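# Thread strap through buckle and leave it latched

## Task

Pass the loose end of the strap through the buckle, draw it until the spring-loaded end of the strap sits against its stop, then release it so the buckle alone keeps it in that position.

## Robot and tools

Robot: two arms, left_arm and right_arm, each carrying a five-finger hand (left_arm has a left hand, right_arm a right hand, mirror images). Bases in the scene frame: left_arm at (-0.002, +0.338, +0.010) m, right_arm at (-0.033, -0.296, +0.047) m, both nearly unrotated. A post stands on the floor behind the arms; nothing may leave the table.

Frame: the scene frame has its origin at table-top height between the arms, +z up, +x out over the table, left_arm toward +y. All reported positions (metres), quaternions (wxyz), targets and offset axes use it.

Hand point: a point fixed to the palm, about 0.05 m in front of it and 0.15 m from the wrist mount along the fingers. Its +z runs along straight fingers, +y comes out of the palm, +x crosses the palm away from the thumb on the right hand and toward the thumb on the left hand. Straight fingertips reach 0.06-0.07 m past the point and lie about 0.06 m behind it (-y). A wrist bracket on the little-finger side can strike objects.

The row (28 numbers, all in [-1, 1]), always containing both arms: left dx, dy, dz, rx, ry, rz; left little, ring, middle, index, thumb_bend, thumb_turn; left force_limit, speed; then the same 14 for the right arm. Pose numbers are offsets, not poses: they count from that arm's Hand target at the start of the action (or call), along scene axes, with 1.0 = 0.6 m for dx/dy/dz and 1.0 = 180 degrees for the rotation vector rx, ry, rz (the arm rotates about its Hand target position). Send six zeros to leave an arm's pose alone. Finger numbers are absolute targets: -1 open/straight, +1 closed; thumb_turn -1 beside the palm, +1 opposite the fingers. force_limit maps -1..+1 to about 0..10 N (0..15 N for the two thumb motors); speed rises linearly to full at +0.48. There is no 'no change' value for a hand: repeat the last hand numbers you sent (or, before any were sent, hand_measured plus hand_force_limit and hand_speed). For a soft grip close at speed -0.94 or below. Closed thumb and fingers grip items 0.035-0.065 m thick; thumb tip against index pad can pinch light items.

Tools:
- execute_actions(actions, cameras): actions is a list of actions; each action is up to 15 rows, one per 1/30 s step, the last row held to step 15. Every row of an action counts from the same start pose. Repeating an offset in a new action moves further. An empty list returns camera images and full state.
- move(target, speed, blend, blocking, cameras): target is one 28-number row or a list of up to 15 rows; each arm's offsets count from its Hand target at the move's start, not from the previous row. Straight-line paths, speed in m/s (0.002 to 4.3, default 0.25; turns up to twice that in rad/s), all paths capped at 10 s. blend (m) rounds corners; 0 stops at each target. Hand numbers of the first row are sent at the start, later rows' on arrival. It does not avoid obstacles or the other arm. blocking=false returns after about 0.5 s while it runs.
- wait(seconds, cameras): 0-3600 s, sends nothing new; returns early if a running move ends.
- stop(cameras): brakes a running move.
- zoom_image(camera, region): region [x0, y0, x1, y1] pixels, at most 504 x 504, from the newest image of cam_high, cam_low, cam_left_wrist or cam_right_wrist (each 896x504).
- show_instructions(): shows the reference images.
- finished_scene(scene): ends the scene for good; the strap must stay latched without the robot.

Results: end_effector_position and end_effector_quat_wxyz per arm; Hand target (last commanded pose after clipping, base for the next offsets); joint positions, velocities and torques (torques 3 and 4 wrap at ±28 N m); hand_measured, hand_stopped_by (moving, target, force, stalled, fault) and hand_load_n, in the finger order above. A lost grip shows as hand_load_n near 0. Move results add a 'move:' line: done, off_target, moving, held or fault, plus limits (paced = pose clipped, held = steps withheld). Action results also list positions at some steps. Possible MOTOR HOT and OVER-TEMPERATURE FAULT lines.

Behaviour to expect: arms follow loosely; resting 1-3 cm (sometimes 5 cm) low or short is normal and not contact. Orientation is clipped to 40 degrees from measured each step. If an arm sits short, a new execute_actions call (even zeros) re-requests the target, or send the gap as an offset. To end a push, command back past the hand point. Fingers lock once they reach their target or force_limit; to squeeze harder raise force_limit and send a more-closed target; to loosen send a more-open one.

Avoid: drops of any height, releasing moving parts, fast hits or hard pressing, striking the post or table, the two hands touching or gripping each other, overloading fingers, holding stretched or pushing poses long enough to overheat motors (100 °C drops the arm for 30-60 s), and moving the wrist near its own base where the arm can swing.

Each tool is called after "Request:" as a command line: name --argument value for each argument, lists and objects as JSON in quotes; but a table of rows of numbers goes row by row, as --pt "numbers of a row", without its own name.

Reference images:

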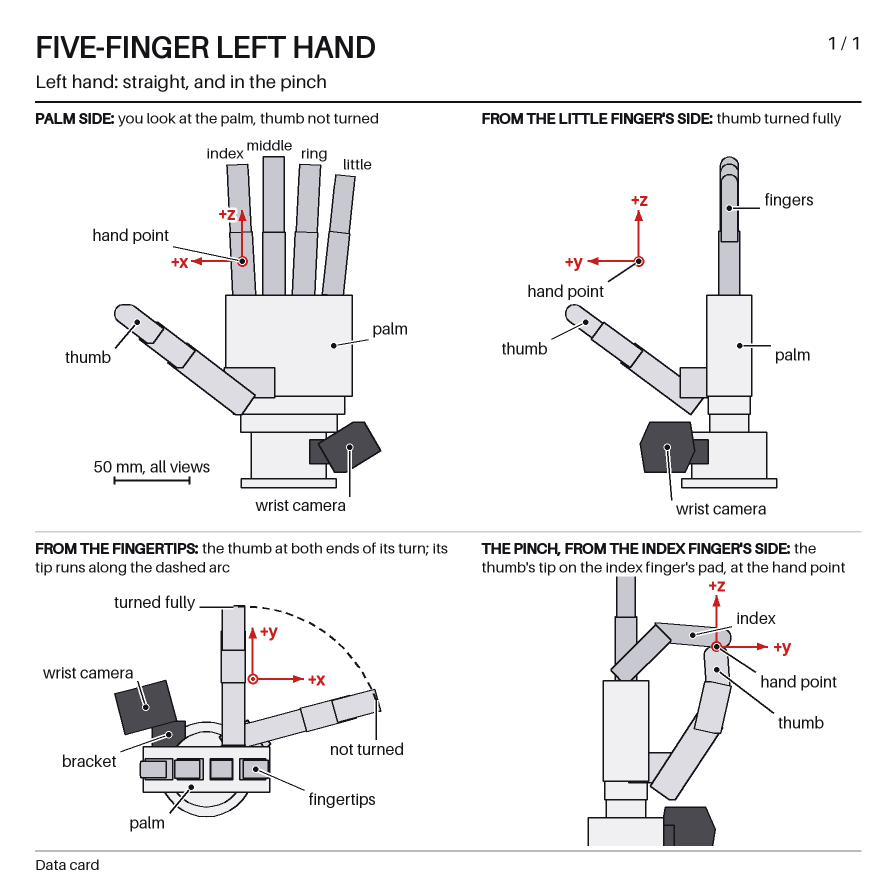

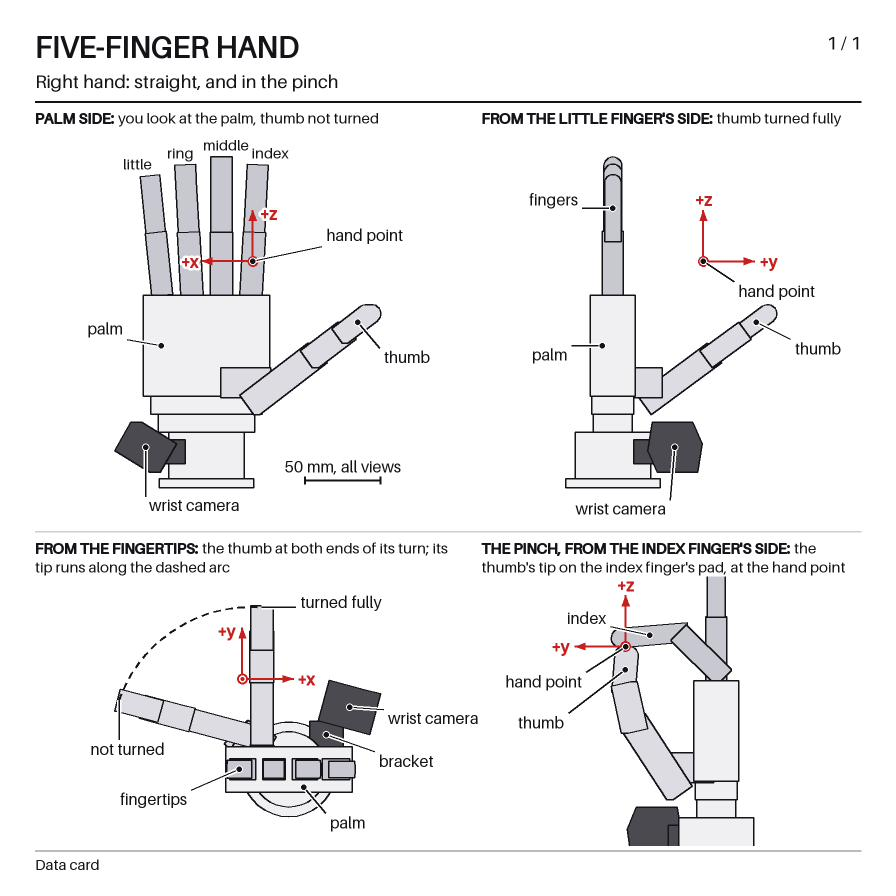

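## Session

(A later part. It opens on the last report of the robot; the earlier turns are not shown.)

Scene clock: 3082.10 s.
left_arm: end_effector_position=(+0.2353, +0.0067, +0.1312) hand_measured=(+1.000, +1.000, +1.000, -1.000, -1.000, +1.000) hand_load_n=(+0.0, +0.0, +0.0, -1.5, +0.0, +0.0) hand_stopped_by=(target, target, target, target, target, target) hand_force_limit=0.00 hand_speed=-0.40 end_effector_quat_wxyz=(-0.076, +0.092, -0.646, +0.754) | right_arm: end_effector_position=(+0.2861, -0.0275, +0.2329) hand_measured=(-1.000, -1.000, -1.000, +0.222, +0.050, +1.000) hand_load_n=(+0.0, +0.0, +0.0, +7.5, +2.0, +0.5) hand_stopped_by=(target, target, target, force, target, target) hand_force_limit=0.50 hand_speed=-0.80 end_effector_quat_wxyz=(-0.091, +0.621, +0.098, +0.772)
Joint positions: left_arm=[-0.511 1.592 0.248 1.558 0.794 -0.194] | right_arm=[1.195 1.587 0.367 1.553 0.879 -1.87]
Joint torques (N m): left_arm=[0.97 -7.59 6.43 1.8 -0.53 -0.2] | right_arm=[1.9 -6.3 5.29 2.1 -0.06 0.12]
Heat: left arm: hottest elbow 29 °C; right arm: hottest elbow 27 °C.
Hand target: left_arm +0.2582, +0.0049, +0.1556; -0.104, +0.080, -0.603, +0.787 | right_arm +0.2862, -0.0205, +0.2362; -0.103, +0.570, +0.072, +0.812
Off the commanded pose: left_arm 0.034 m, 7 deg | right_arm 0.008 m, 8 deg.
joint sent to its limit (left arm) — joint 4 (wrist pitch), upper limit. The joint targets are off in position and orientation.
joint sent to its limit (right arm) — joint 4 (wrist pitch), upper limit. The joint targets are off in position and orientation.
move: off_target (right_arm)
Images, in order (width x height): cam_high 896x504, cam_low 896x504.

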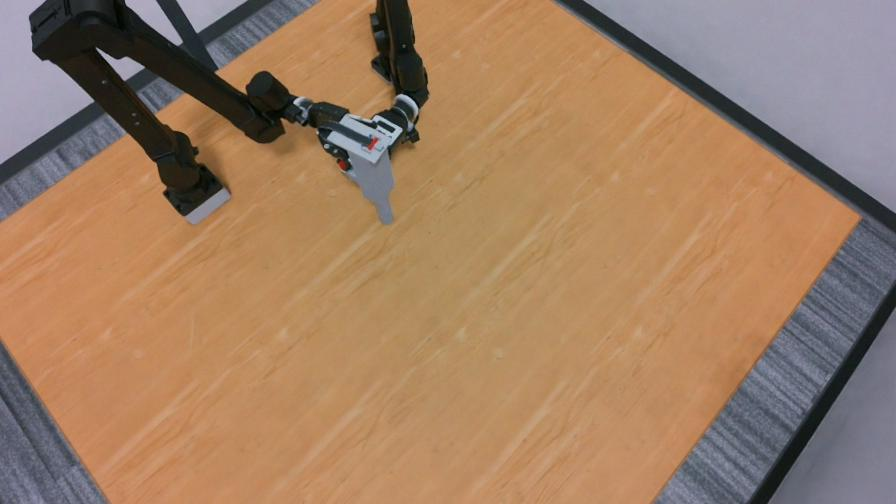

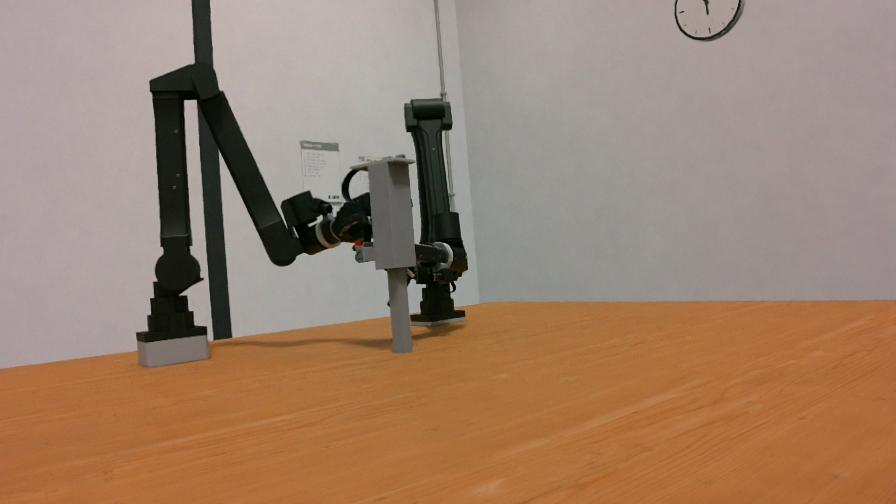

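Request:
move --target '[0,0,0,0,0,0,1,1,1,-1,-1,1,0,-0.4,-0.003,0,-0.0075,0,0,0,-1,-1,-1,0.5,0.05,1,0.5,-0.8]' --speed 0.03 --cameras '["cam_low","cam_high"]'

Request:
zoom_image --camera "cam_low" --region '[352, 245, 382, 275]'

Request:
zoom_image --camera "cam_low" --region '[340, 215, 385, 260]'

Scene clock: 3097.80 s.
left_arm: end_effector_position=(+0.2353, +0.0067, +0.1312) hand_measured=(+1.000, +1.000, +1.000, -1.000, -1.000, +1.000) hand_load_n=(+0.5, +0.0, +0.0, -1.0, +0.0, +0.0) hand_stopped_by=(target, target, target, target, target, target) hand_force_limit=0.00 hand_speed=-0.40 end_effector_quat_wxyz=(-0.076, +0.092, -0.646, +0.754) | right_arm: end_effector_position=(+0.2863, -0.0283, +0.2292) hand_measured=(-1.000, -1.000, -1.000, +0.222, +0.050, +1.000) hand_load_n=(+0.0, +0.0, +0.0, +7.5, +1.5, +1.0) hand_stopped_by=(target, target, target, force, target, target) hand_force_limit=0.50 hand_speed=-0.80 end_effector_quat_wxyz=(-0.090, +0.625, +0.095, +0.770)
Joint positions: left_arm=[-0.511 1.592 0.248 1.558 0.794 -0.194] | right_arm=[1.195 1.594 0.367 1.553 0.886 -1.861]
Joint torques (N m): left_arm=[0.91 -7.71 6.49 1.81 -0.52 -0.22] | right_arm=[2.26 -6.3 4.97 2.1 -0.06 0.11]
Heat: left arm: hottest elbow 29 °C; right arm: hottest elbow 27 °C.
Hand target: left_arm +0.2582, +0.0049, +0.1556; -0.104, +0.080, -0.603, +0.787 | right_arm +0.2844, -0.0205, +0.2317; -0.103, +0.570, +0.072, +0.812
Off the commanded pose: left_arm 0.034 m, 7 deg | right_arm 0.008 m, 8 deg.
joint sent to its limit (left arm) — joint 4 (wrist pitch), upper limit. The joint targets are off in position and orientation.
joint sent to its limit (right arm) — joint 4 (wrist pitch), upper limit. The joint targets are off in position and orientation.
move: off_target (right_arm)
Images, in order (width x height): cam_high 896x504, cam_low 896x504.

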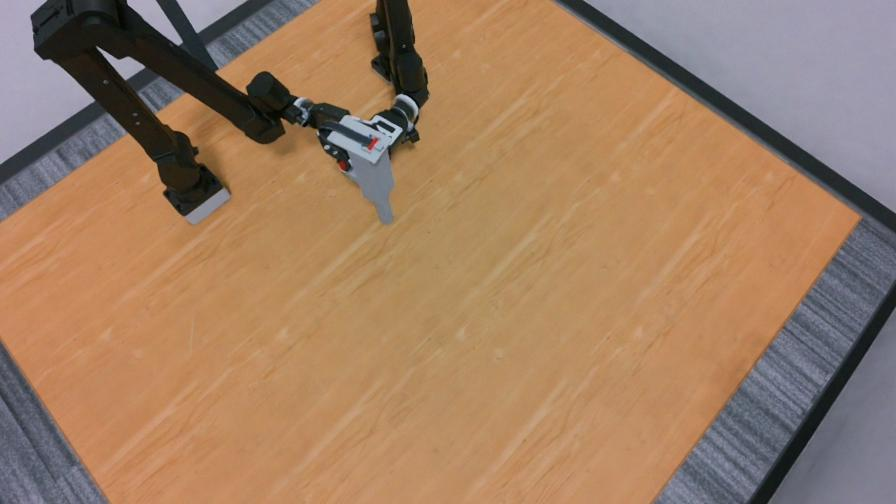

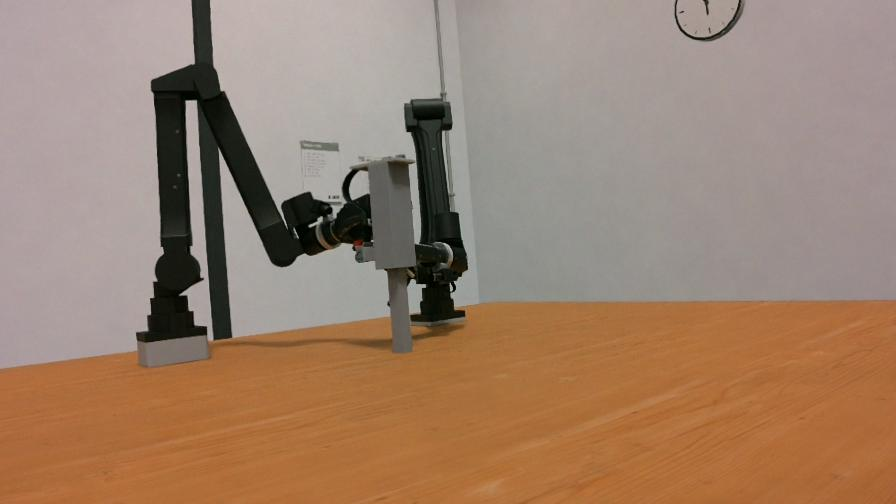

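Scaled by 16.800.

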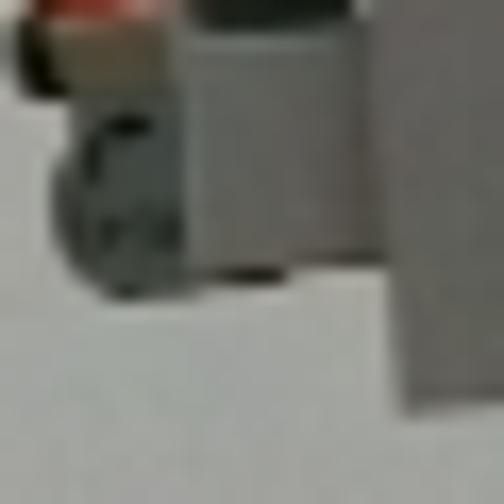

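Scaled by 11.200.

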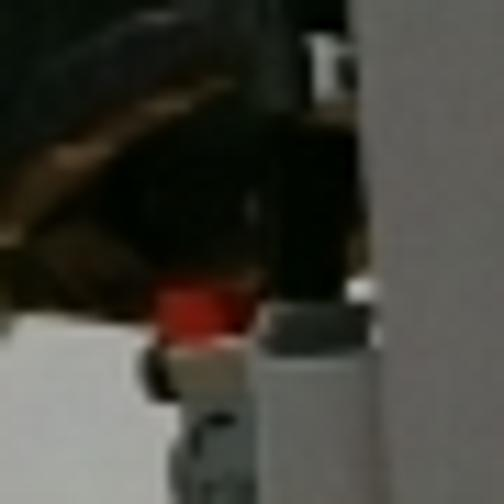

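Request:
move --target '[0,0,-0.06,0,0,0,1,1,1,-1,-1,1,0,-0.4,0,0,0,0,0,0,-1,-1,-1,0.5,0.05,1,0.5,-0.8]' --speed 0.03 --cameras '["cam_low","cam_high"]'

Request:
zoom_image --camera "cam_low" --region '[340, 225, 385, 270]'

Request:
zoom_image --camera "cam_high" --region '[325, 145, 365, 185]'

Scene clock: 3105.10 s.
left_arm: end_effector_position=(+0.2363, +0.0063, +0.1152) hand_measured=(+1.000, +1.000, +1.000, -1.000, -1.000, +1.000) hand_load_n=(+0.0, +0.0, +0.0, +0.0, +0.5, +0.0) hand_stopped_by=(target, target, target, target, target, target) hand_force_limit=0.00 hand_speed=-0.40 end_effector_quat_wxyz=(-0.076, +0.089, -0.655, +0.746) | right_arm: end_effector_position=(+0.2863, -0.0283, +0.2292) hand_measured=(-1.000, -1.000, -1.000, +0.222, +0.050, +1.000) hand_load_n=(+0.0, +0.0, +0.0, +7.5, +2.0, +1.0) hand_stopped_by=(target, target, target, force, target, target) hand_force_limit=0.50 hand_speed=-0.80 end_effector_quat_wxyz=(-0.090, +0.625, +0.095, +0.770)
Joint positions: left_arm=[-0.511 1.648 0.253 1.576 0.803 -0.163] | right_arm=[1.195 1.594 0.367 1.553 0.886 -1.861]
Joint torques (N m): left_arm=[0.56 -5.42 5.48 1.16 -0.7 0.08] | right_arm=[2.26 -6.3 4.97 2.1 -0.06 0.11]
Heat: left arm: hottest elbow 29 °C; right arm: hottest elbow 27 °C.
Hand target: left_arm +0.2582, +0.0049, +0.1196; -0.104, +0.080, -0.603, +0.787 | right_arm +0.2844, -0.0205, +0.2317; -0.103, +0.570, +0.072, +0.812
Off the commanded pose: left_arm 0.022 m, 8 deg | right_arm 0.008 m, 8 deg.
joint sent to its limit (left arm) — joint 4 (wrist pitch), upper limit. The joint targets are off in position and orientation.
joint sent to its limit (right arm) — joint 4 (wrist pitch), upper limit. The joint targets are off in position and orientation.
move: off_target (left_arm)
Images, in order (width x height): cam_high 896x504, cam_low 896x504.

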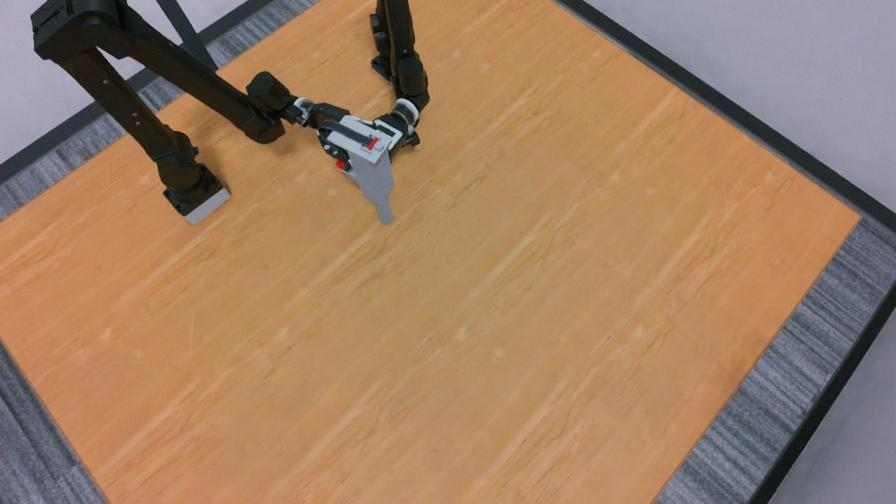

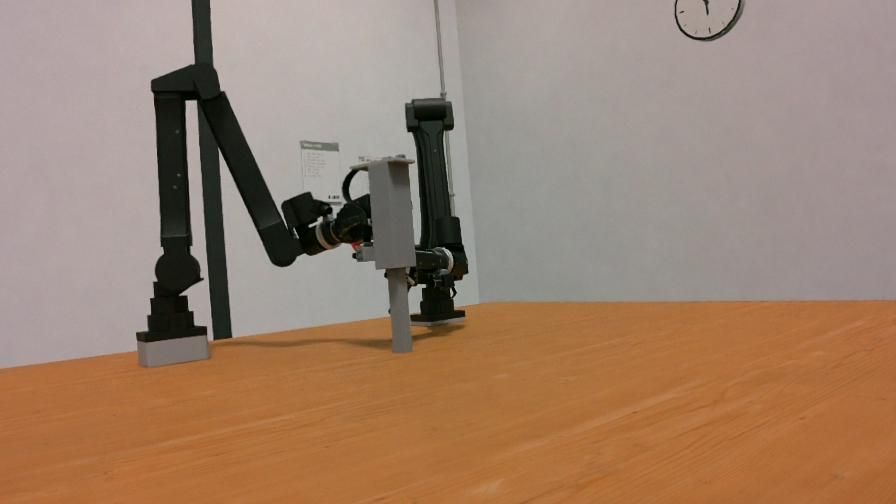

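Scaled by 11.200.

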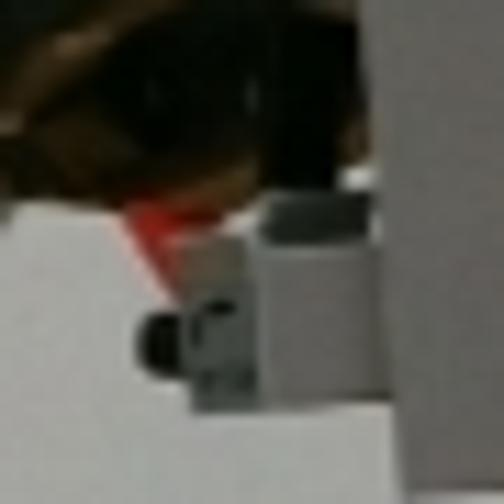

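Scaled by 12.600.

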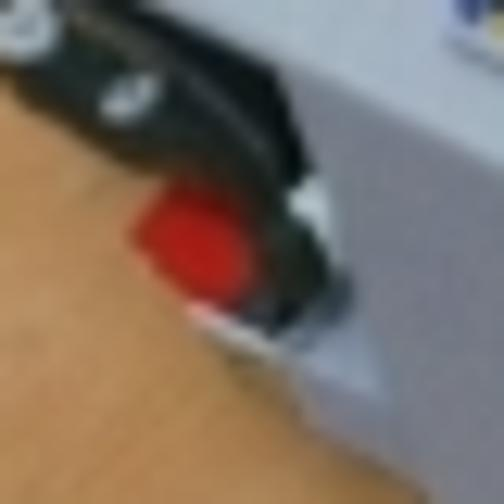

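Request:
move --target '[0,0,0,0,0,0,1,1,1,-1,-1,1,0,-0.4,0,0,0,0,0,0,-1,-1,-1,0.5,-0.2,1,0.5,-0.8]' --speed 0.03 --cameras '["cam_low","cam_high","cam_right_wrist"]'

Request:
zoom_image --camera "cam_low" --region '[335, 200, 385, 250]'

Request:
zoom_image --camera "cam_high" --region '[315, 125, 365, 175]'

Scene clock: 3134.37 s.
left_arm: end_effector_position=(+0.2363, +0.0063, +0.1152) hand_measured=(+1.000, +1.000, +1.000, -1.000, -1.000, +1.000) hand_load_n=(+0.0, +0.0, +0.0, +0.0, +0.0, +0.0) hand_stopped_by=(target, target, target, target, target, target) hand_force_limit=0.00 hand_speed=-0.40 end_effector_quat_wxyz=(-0.076, +0.089, -0.655, +0.746) | right_arm: end_effector_position=(+0.2867, -0.0288, +0.2292) hand_measured=(-1.000, -1.000, -1.000, +0.224, -0.200, +1.000) hand_load_n=(+0.0, +0.0, +0.0, +0.0, +0.0, +0.0) hand_stopped_by=(target, target, target, force, target, target) hand_force_limit=0.50 hand_speed=-0.80 end_effector_quat_wxyz=(-0.089, +0.625, +0.094, +0.770)
Joint positions: left_arm=[-0.511 1.648 0.253 1.576 0.803 -0.163] | right_arm=[1.193 1.594 0.367 1.553 0.886 -1.861]
Joint torques (N m): left_arm=[0.56 -5.42 5.48 1.17 -0.69 0.08] | right_arm=[2.26 -6.3 4.96 2.1 -0.06 0.11]
Heat: left arm: hottest elbow 29 °C; right arm: hottest elbow 26 °C.
Hand target: left_arm +0.2582, +0.0049, +0.1196; -0.104, +0.080, -0.603, +0.787 | right_arm +0.2844, -0.0205, +0.2317; -0.103, +0.570, +0.072, +0.812
Off the commanded pose: left_arm 0.022 m, 8 deg | right_arm 0.009 m, 8 deg.
joint sent to its limit (left arm) — joint 4 (wrist pitch), upper limit. The joint targets are off in position and orientation.
joint sent to its limit (right arm) — joint 4 (wrist pitch), upper limit. The joint targets are off in position and orientation.
move: done
cam_right_wrist: T_world_to_cam=[[0.23401, -0.93663, 0.2607, -0.15027], [-0.19597, -0.30809, -0.93095, 0.27071], [0.95228, 0.16676, -0.25565, -0.09215]] pos_world=[0.17597, -0.04197, 0.26764]
Images, in order (width x height): cam_high 896x504, cam_low 896x504, cam_right_wrist 896x504.

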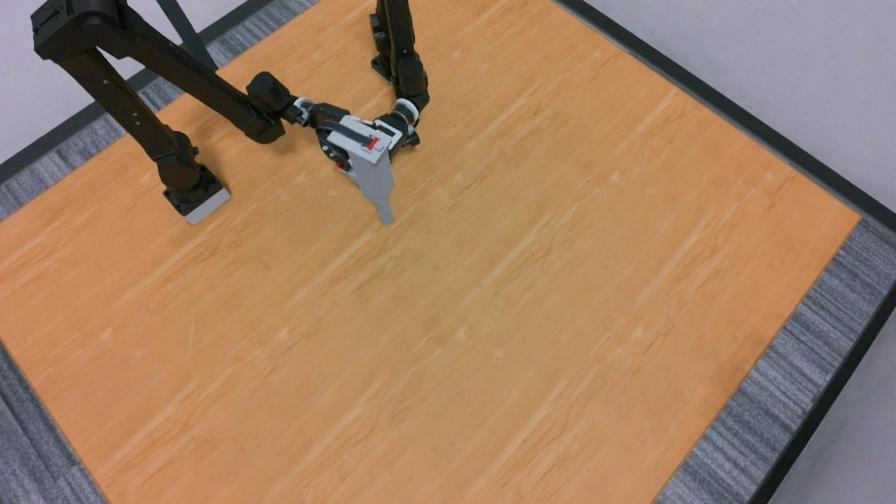

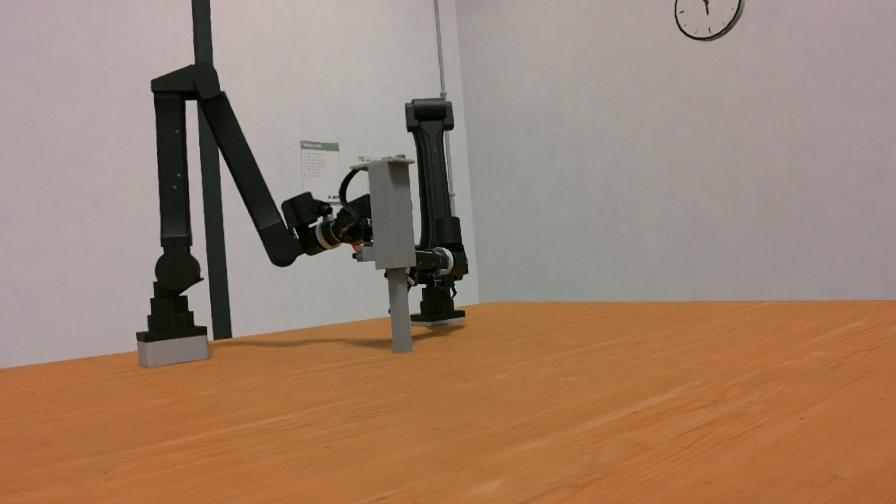

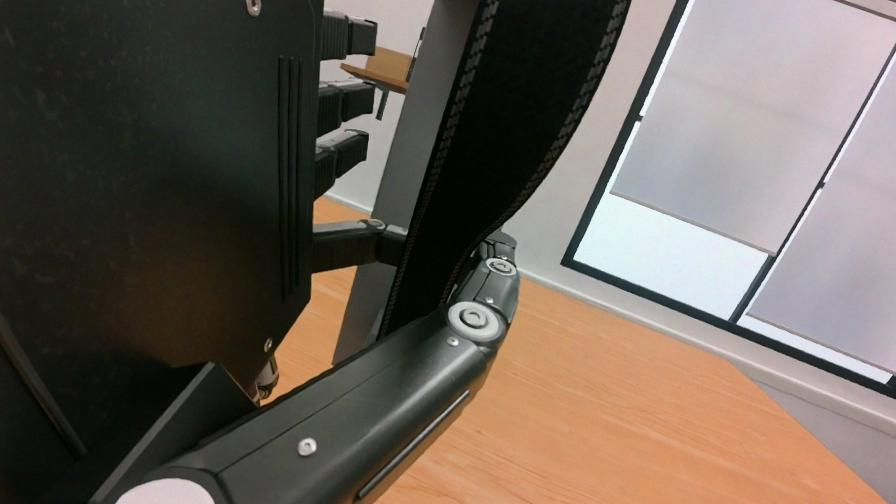

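Scaled by 10.080.

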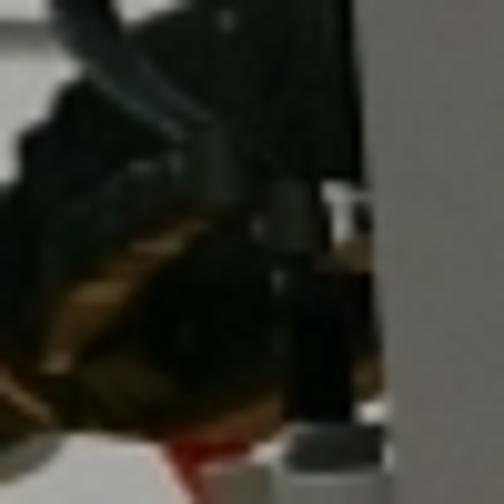

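Scaled by 10.080.

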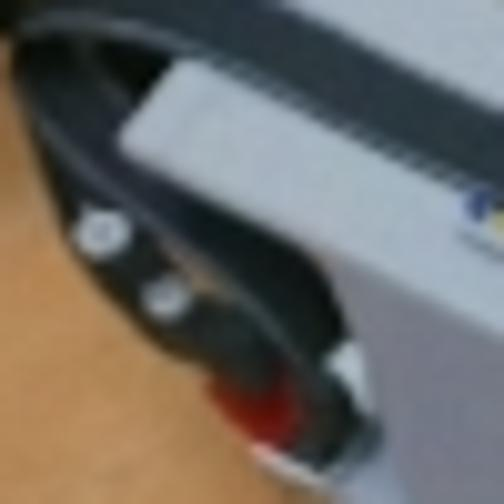

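Request:
zoom_image --camera "cam_right_wrist" --region '[300, 180, 560, 440]'

Scaled by 1.938.

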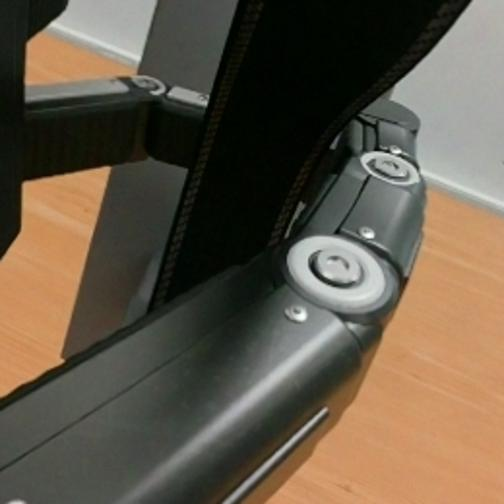

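Request:
move --target '[0,0,0,0,0,0,1,1,1,-1,-1,1,0,-0.4,-0.005,0,0.06,0,0,0,-1,-1,-1,0.5,-0.2,1,0.5,-0.8]' --speed 0.03 --cameras '["cam_low","cam_high","cam_right_wrist"]'

Request:
zoom_image --camera "cam_low" --region '[335, 200, 385, 250]'

Request:
zoom_image --camera "cam_right_wrist" --region '[300, 180, 560, 440]'

Scene clock: 3147.10 s.
left_arm: end_effector_position=(+0.2363, +0.0063, +0.1152) hand_measured=(+1.000, +1.000, +1.000, -1.000, -1.000, +1.000) hand_load_n=(+0.0, +0.0, +0.0, +0.0, +0.0, +0.0) hand_stopped_by=(target, target, target, target, target, target) hand_force_limit=0.00 hand_speed=-0.40 end_effector_quat_wxyz=(-0.076, +0.089, -0.655, +0.746) | right_arm: end_effector_position=(+0.2845, -0.0318, +0.2484) hand_measured=(-1.000, -1.000, -1.000, +0.224, -0.200, +1.000) hand_load_n=(+0.0, +0.0, +0.0, +0.0, +0.0, +0.0) hand_stopped_by=(target, target, target, force, target, target) hand_force_limit=0.50 hand_speed=-0.80 end_effector_quat_wxyz=(-0.090, +0.613, +0.090, +0.779)
Joint positions: left_arm=[-0.511 1.648 0.253 1.576 0.803 -0.163] | right_arm=[1.197 1.545 0.367 1.553 0.886 -1.897]
Joint torques (N m): left_arm=[0.56 -5.3 5.48 1.17 -0.7 0.09] | right_arm=[2.26 -8.06 6.37 2.06 -0.3 -0.23]
Heat: left arm: hottest elbow 29 °C; right arm: hottest elbow 26 °C.
Hand target: left_arm +0.2582, +0.0049, +0.1196; -0.104, +0.080, -0.603, +0.787 | right_arm +0.2814, -0.0205, +0.2677; -0.103, +0.570, +0.072, +0.812
Off the commanded pose: left_arm 0.022 m, 8 deg | right_arm 0.023 m, 7 deg.
joint sent to its limit (left arm) — joint 4 (wrist pitch), upper limit. The joint targets are off in position and orientation.
joint sent to its limit (right arm) — joint 4 (wrist pitch), upper limit. The joint targets are off in position and orientation.
move: off_target (right_arm)
cam_right_wrist: T_world_to_cam=[[0.22211, -0.94052, 0.25709, -0.15336], [-0.17125, -0.29721, -0.93933, 0.28255], [0.95986, 0.16461, -0.22708, -0.09405]] pos_world=[0.17272, -0.04478, 0.28348]
Images, in order (width x height): cam_high 896x504, cam_low 896x504, cam_right_wrist 896x504.

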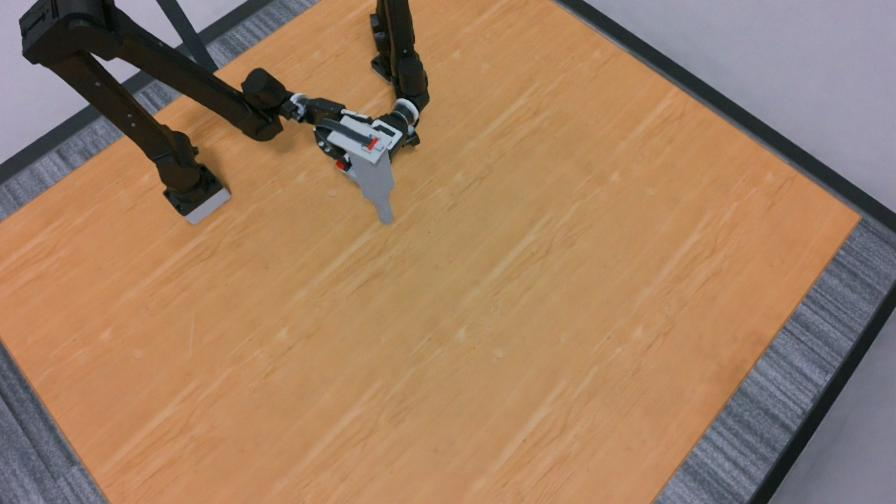

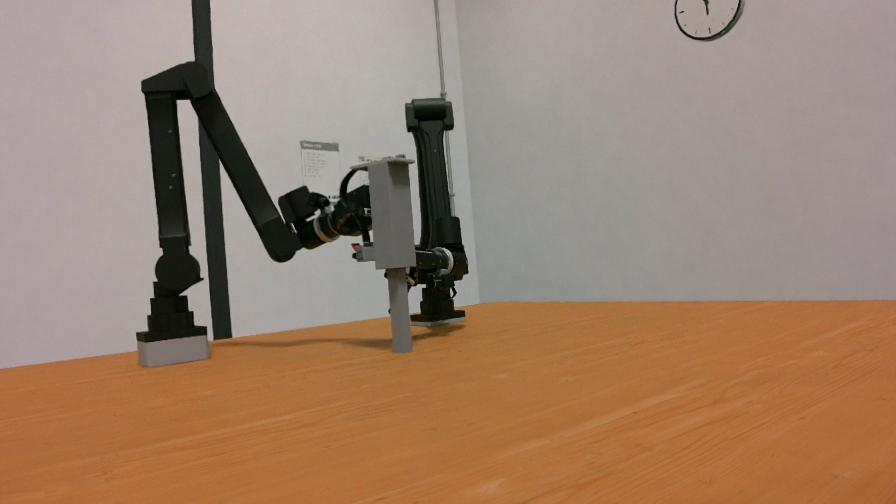

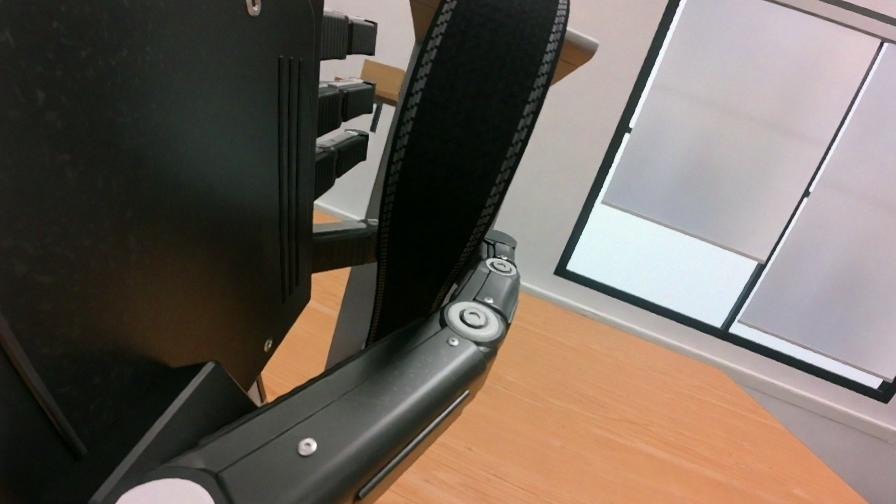

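Scaled by 10.080.

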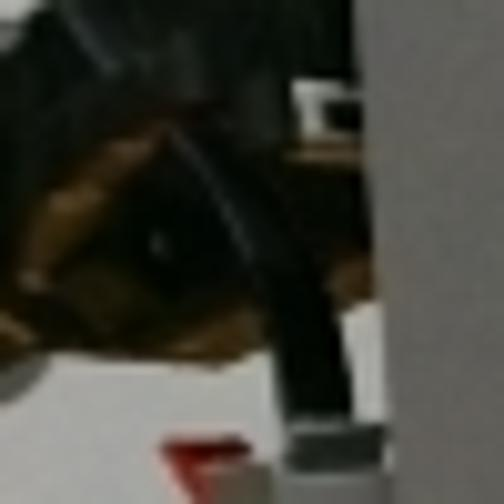

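Scaled by 1.938.

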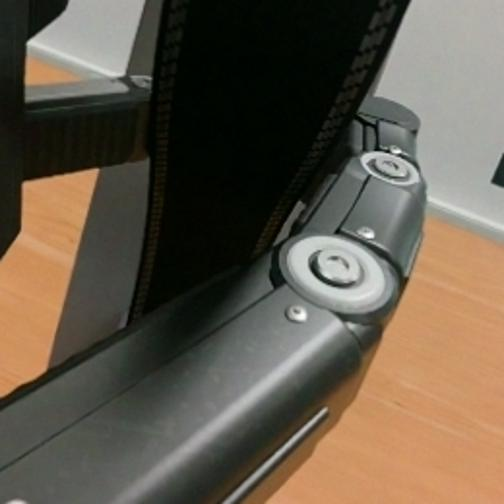

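Request:
move --target '[0,0,0,0,0,0,1,1,1,-1,-1,1,0,-0.4,0,0,0,0,0,0,-1,-1,-1,0.5,0.05,1,0.5,-0.8]' --speed 0.03 --cameras '["cam_low","cam_high","cam_right_wrist"]'

Request:
zoom_image --camera "cam_low" --region '[335, 200, 385, 250]'

Request:
zoom_image --camera "cam_right_wrist" --region '[300, 180, 560, 440]'

Scene clock: 3160.10 s.
left_arm: end_effector_position=(+0.2363, +0.0063, +0.1152) hand_measured=(+1.000, +1.000, +1.000, -1.000, -1.000, +1.000) hand_load_n=(+0.0, +0.5, +0.0, +0.0, +0.5, +0.0) hand_stopped_by=(target, target, target, target, target, target) hand_force_limit=0.00 hand_speed=-0.40 end_effector_quat_wxyz=(-0.076, +0.089, -0.655, +0.746) | right_arm: end_effector_position=(+0.2845, -0.0318, +0.2484) hand_measured=(-1.000, -1.000, -1.000, +0.224, +0.048, +1.000) hand_load_n=(+0.0, +0.0, +0.0, +2.0, +3.0, +0.5) hand_stopped_by=(target, target, target, force, target, target) hand_force_limit=0.50 hand_speed=-0.80 end_effector_quat_wxyz=(-0.090, +0.613, +0.090, +0.779)
Joint positions: left_arm=[-0.511 1.648 0.253 1.576 0.803 -0.163] | right_arm=[1.197 1.545 0.367 1.553 0.886 -1.897]
Joint torques (N m): left_arm=[0.67 -5.36 5.46 1.14 -0.69 0.08] | right_arm=[2.32 -8.06 6.37 2.06 -0.3 -0.23]
Heat: left arm: hottest elbow 29 °C; right arm: hottest elbow 27 °C.
Hand target: left_arm +0.2582, +0.0049, +0.1196; -0.104, +0.080, -0.603, +0.787 | right_arm +0.2814, -0.0205, +0.2677; -0.103, +0.570, +0.072, +0.812
Off the commanded pose: left_arm 0.022 m, 8 deg | right_arm 0.023 m, 7 deg.
joint sent to its limit (left arm) — joint 4 (wrist pitch), upper limit. The joint targets are off in position and orientation.
joint sent to its limit (right arm) — joint 4 (wrist pitch), upper limit. The joint targets are off in position and orientation.
move: done
cam_right_wrist: T_world_to_cam=[[0.22211, -0.94052, 0.25709, -0.15336], [-0.17125, -0.29721, -0.93933, 0.28255], [0.95986, 0.16461, -0.22708, -0.09405]] pos_world=[0.17272, -0.04478, 0.28348]
Images, in order (width x height): cam_high 896x504, cam_low 896x504, cam_right_wrist 896x504.

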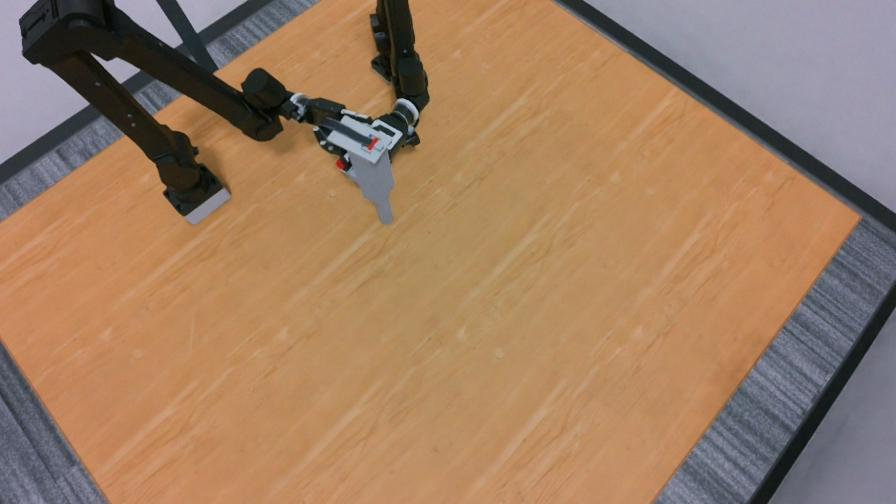

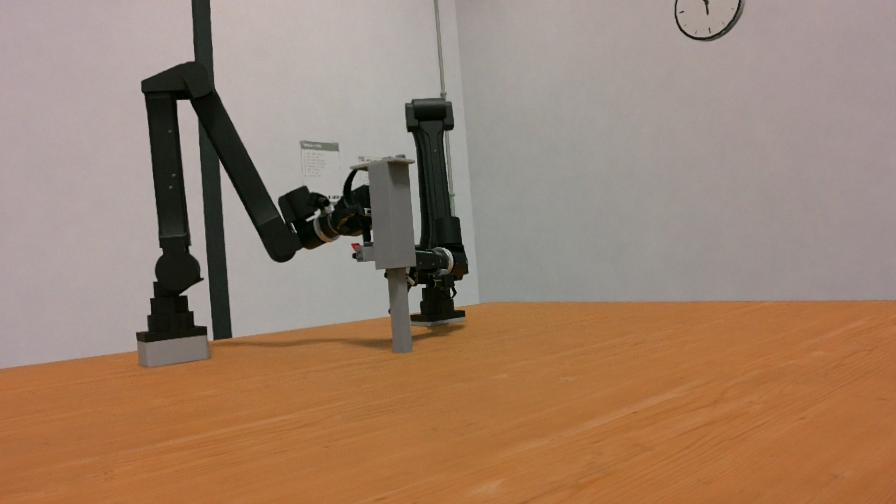

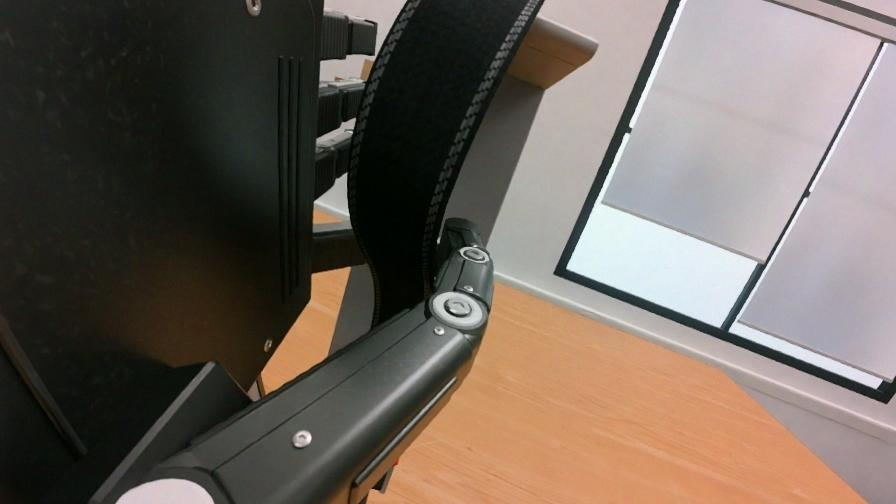

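Scaled by 10.080.

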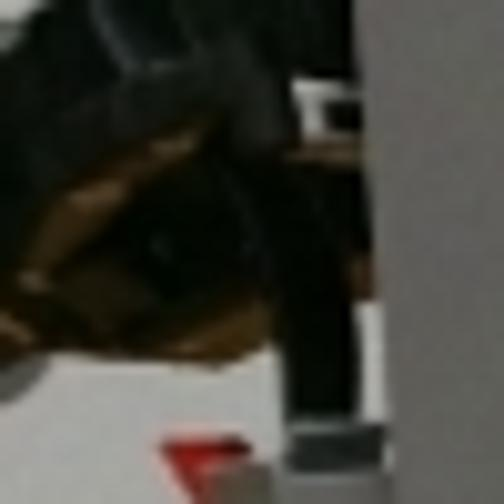

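Scaled by 1.938.

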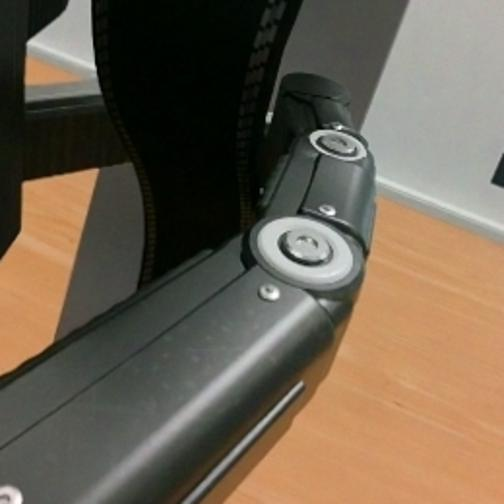

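Request:
move --target '[0,0,0,0,0,0,1,1,1,-1,-1,1,0,-0.4,0,0,0,0,0,0,-1,-1,-1,0.55,0.05,1,0.5,-0.8]' --speed 0.03

Scene clock: 3162.87 s.
left_arm: end_effector_position=(+0.2363, +0.0063, +0.1152) hand_measured=(+1.000, +1.000, +1.000, -1.000, -1.000, +1.000) hand_load_n=(+0.0, +0.0, +0.0, +0.0, +0.0, +0.0) hand_stopped_by=(target, target, target, target, target, target) hand_force_limit=0.00 hand_speed=-0.40 end_effector_quat_wxyz=(-0.076, +0.089, -0.655, +0.746) | right_arm: end_effector_position=(+0.2845, -0.0318, +0.2484) hand_measured=(-1.000, -1.000, -1.000, +0.256, +0.048, +1.000) hand_load_n=(+0.0, +0.0, +0.0, +12.5, +5.0, +0.0) hand_stopped_by=(target, target, target, force, target, target) hand_force_limit=0.50 hand_speed=-0.80 end_effector_quat_wxyz=(-0.090, +0.613, +0.090, +0.779)
Joint positions: left_arm=[-0.511 1.648 0.253 1.576 0.803 -0.163] | right_arm=[1.197 1.545 0.367 1.553 0.886 -1.897]
Joint torques (N m): left_arm=[0.62 -5.36 5.48 1.18 -0.69 0.08] | right_arm=[2.26 -8.06 6.37 2.06 -0.31 -0.23]
Heat: left arm: hottest elbow 29 °C; right arm: hottest elbow 27 °C.
Hand target: left_arm +0.2582, +0.0049, +0.1196; -0.104, +0.080, -0.603, +0.787 | right_arm +0.2814, -0.0205, +0.2677; -0.103, +0.570, +0.072, +0.812
Off the commanded pose: left_arm 0.022 m, 8 deg | right_arm 0.023 m, 7 deg.
joint sent to its limit (left arm) — joint 4 (wrist pitch), upper limit. The joint targets are off in position and orientation.
joint sent to its limit (right arm) — joint 4 (wrist pitch), upper limit. The joint targets are off in position and orientation.
move: done

Request:
move --target '[0,0,0,0,0,0,1,1,1,-1,-1,1,0,-0.4,0,0,-0.05,0,0,0,-1,-1,-1,0.55,0.05,1,0.5,-0.8]' --speed 0.03 --cameras '["cam_low","cam_high"]'

Request:
zoom_image --camera "cam_low" --region '[340, 225, 385, 270]'

Scene clock: 3168.53 s.
left_arm: end_effector_position=(+0.2363, +0.0063, +0.1152) hand_measured=(+1.000, +1.000, +1.000, -1.000, -1.000, +1.000) hand_load_n=(+0.0, +0.0, +0.0, +0.0, +0.0, +0.0) hand_stopped_by=(target, target, target, target, target, target) hand_force_limit=0.00 hand_speed=-0.40 end_effector_quat_wxyz=(-0.076, +0.089, -0.655, +0.746) | right_arm: end_effector_position=(+0.2854, -0.0301, +0.2357) hand_measured=(-1.000, -1.000, -1.000, +0.256, +0.048, +1.000) hand_load_n=(+0.0, +0.0, +0.0, +12.5, +5.5, +0.0) hand_stopped_by=(target, target, target, force, target, target) hand_force_limit=0.50 hand_speed=-0.80 end_effector_quat_wxyz=(-0.088, +0.621, +0.093, +0.773)
Joint positions: left_arm=[-0.511 1.648 0.253 1.576 0.803 -0.163] | right_arm=[1.197 1.577 0.367 1.553 0.891 -1.876]
Joint torques (N m): left_arm=[0.56 -5.42 5.49 1.14 -0.69 0.08] | right_arm=[2.26 -6.24 4.97 2.09 -0.08 0.11]
Heat: left arm: hottest elbow 29 °C; right arm: hottest elbow 27 °C.
Hand target: left_arm +0.2582, +0.0049, +0.1196; -0.104, +0.080, -0.603, +0.787 | right_arm +0.2814, -0.0205, +0.2377; -0.103, +0.570, +0.072, +0.812
Off the commanded pose: left_arm 0.022 m, 8 deg | right_arm 0.011 m, 8 deg.
joint sent to its limit (left arm) — joint 4 (wrist pitch), upper limit. The joint targets are off in position and orientation.
joint sent to its limit (right arm) — joint 4 (wrist pitch), upper limit. The joint targets are off in position and orientation.
move: off_target (right_arm)
Images, in order (width x height): cam_high 896x504, cam_low 896x504.

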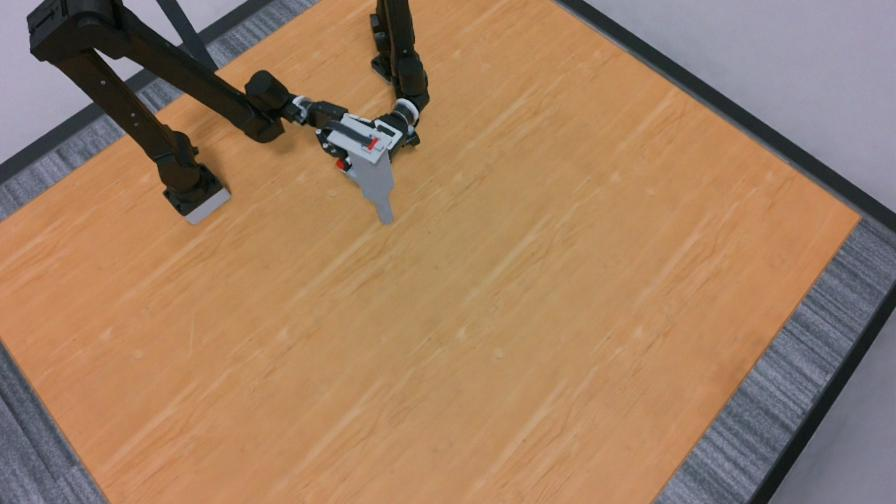

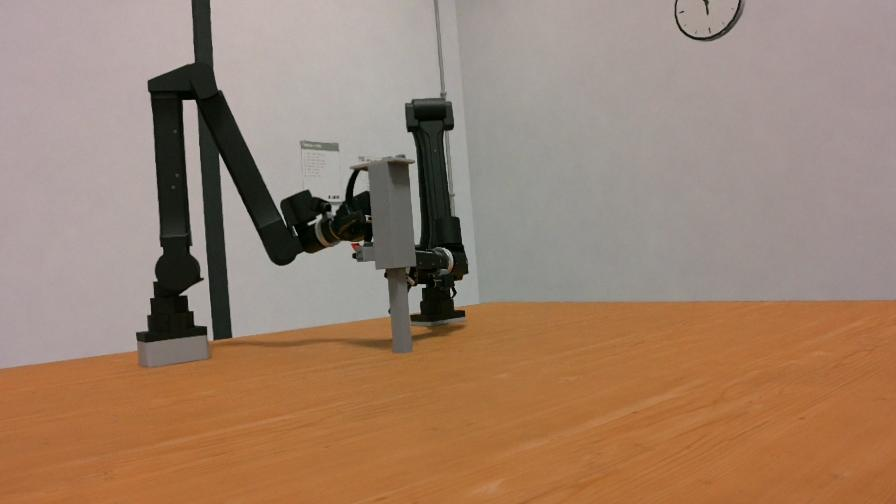

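Scaled by 11.200.

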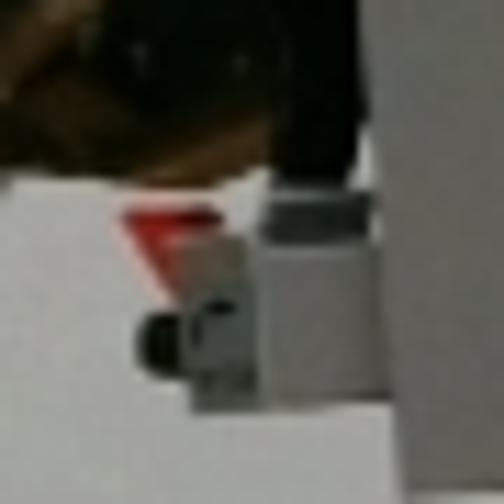

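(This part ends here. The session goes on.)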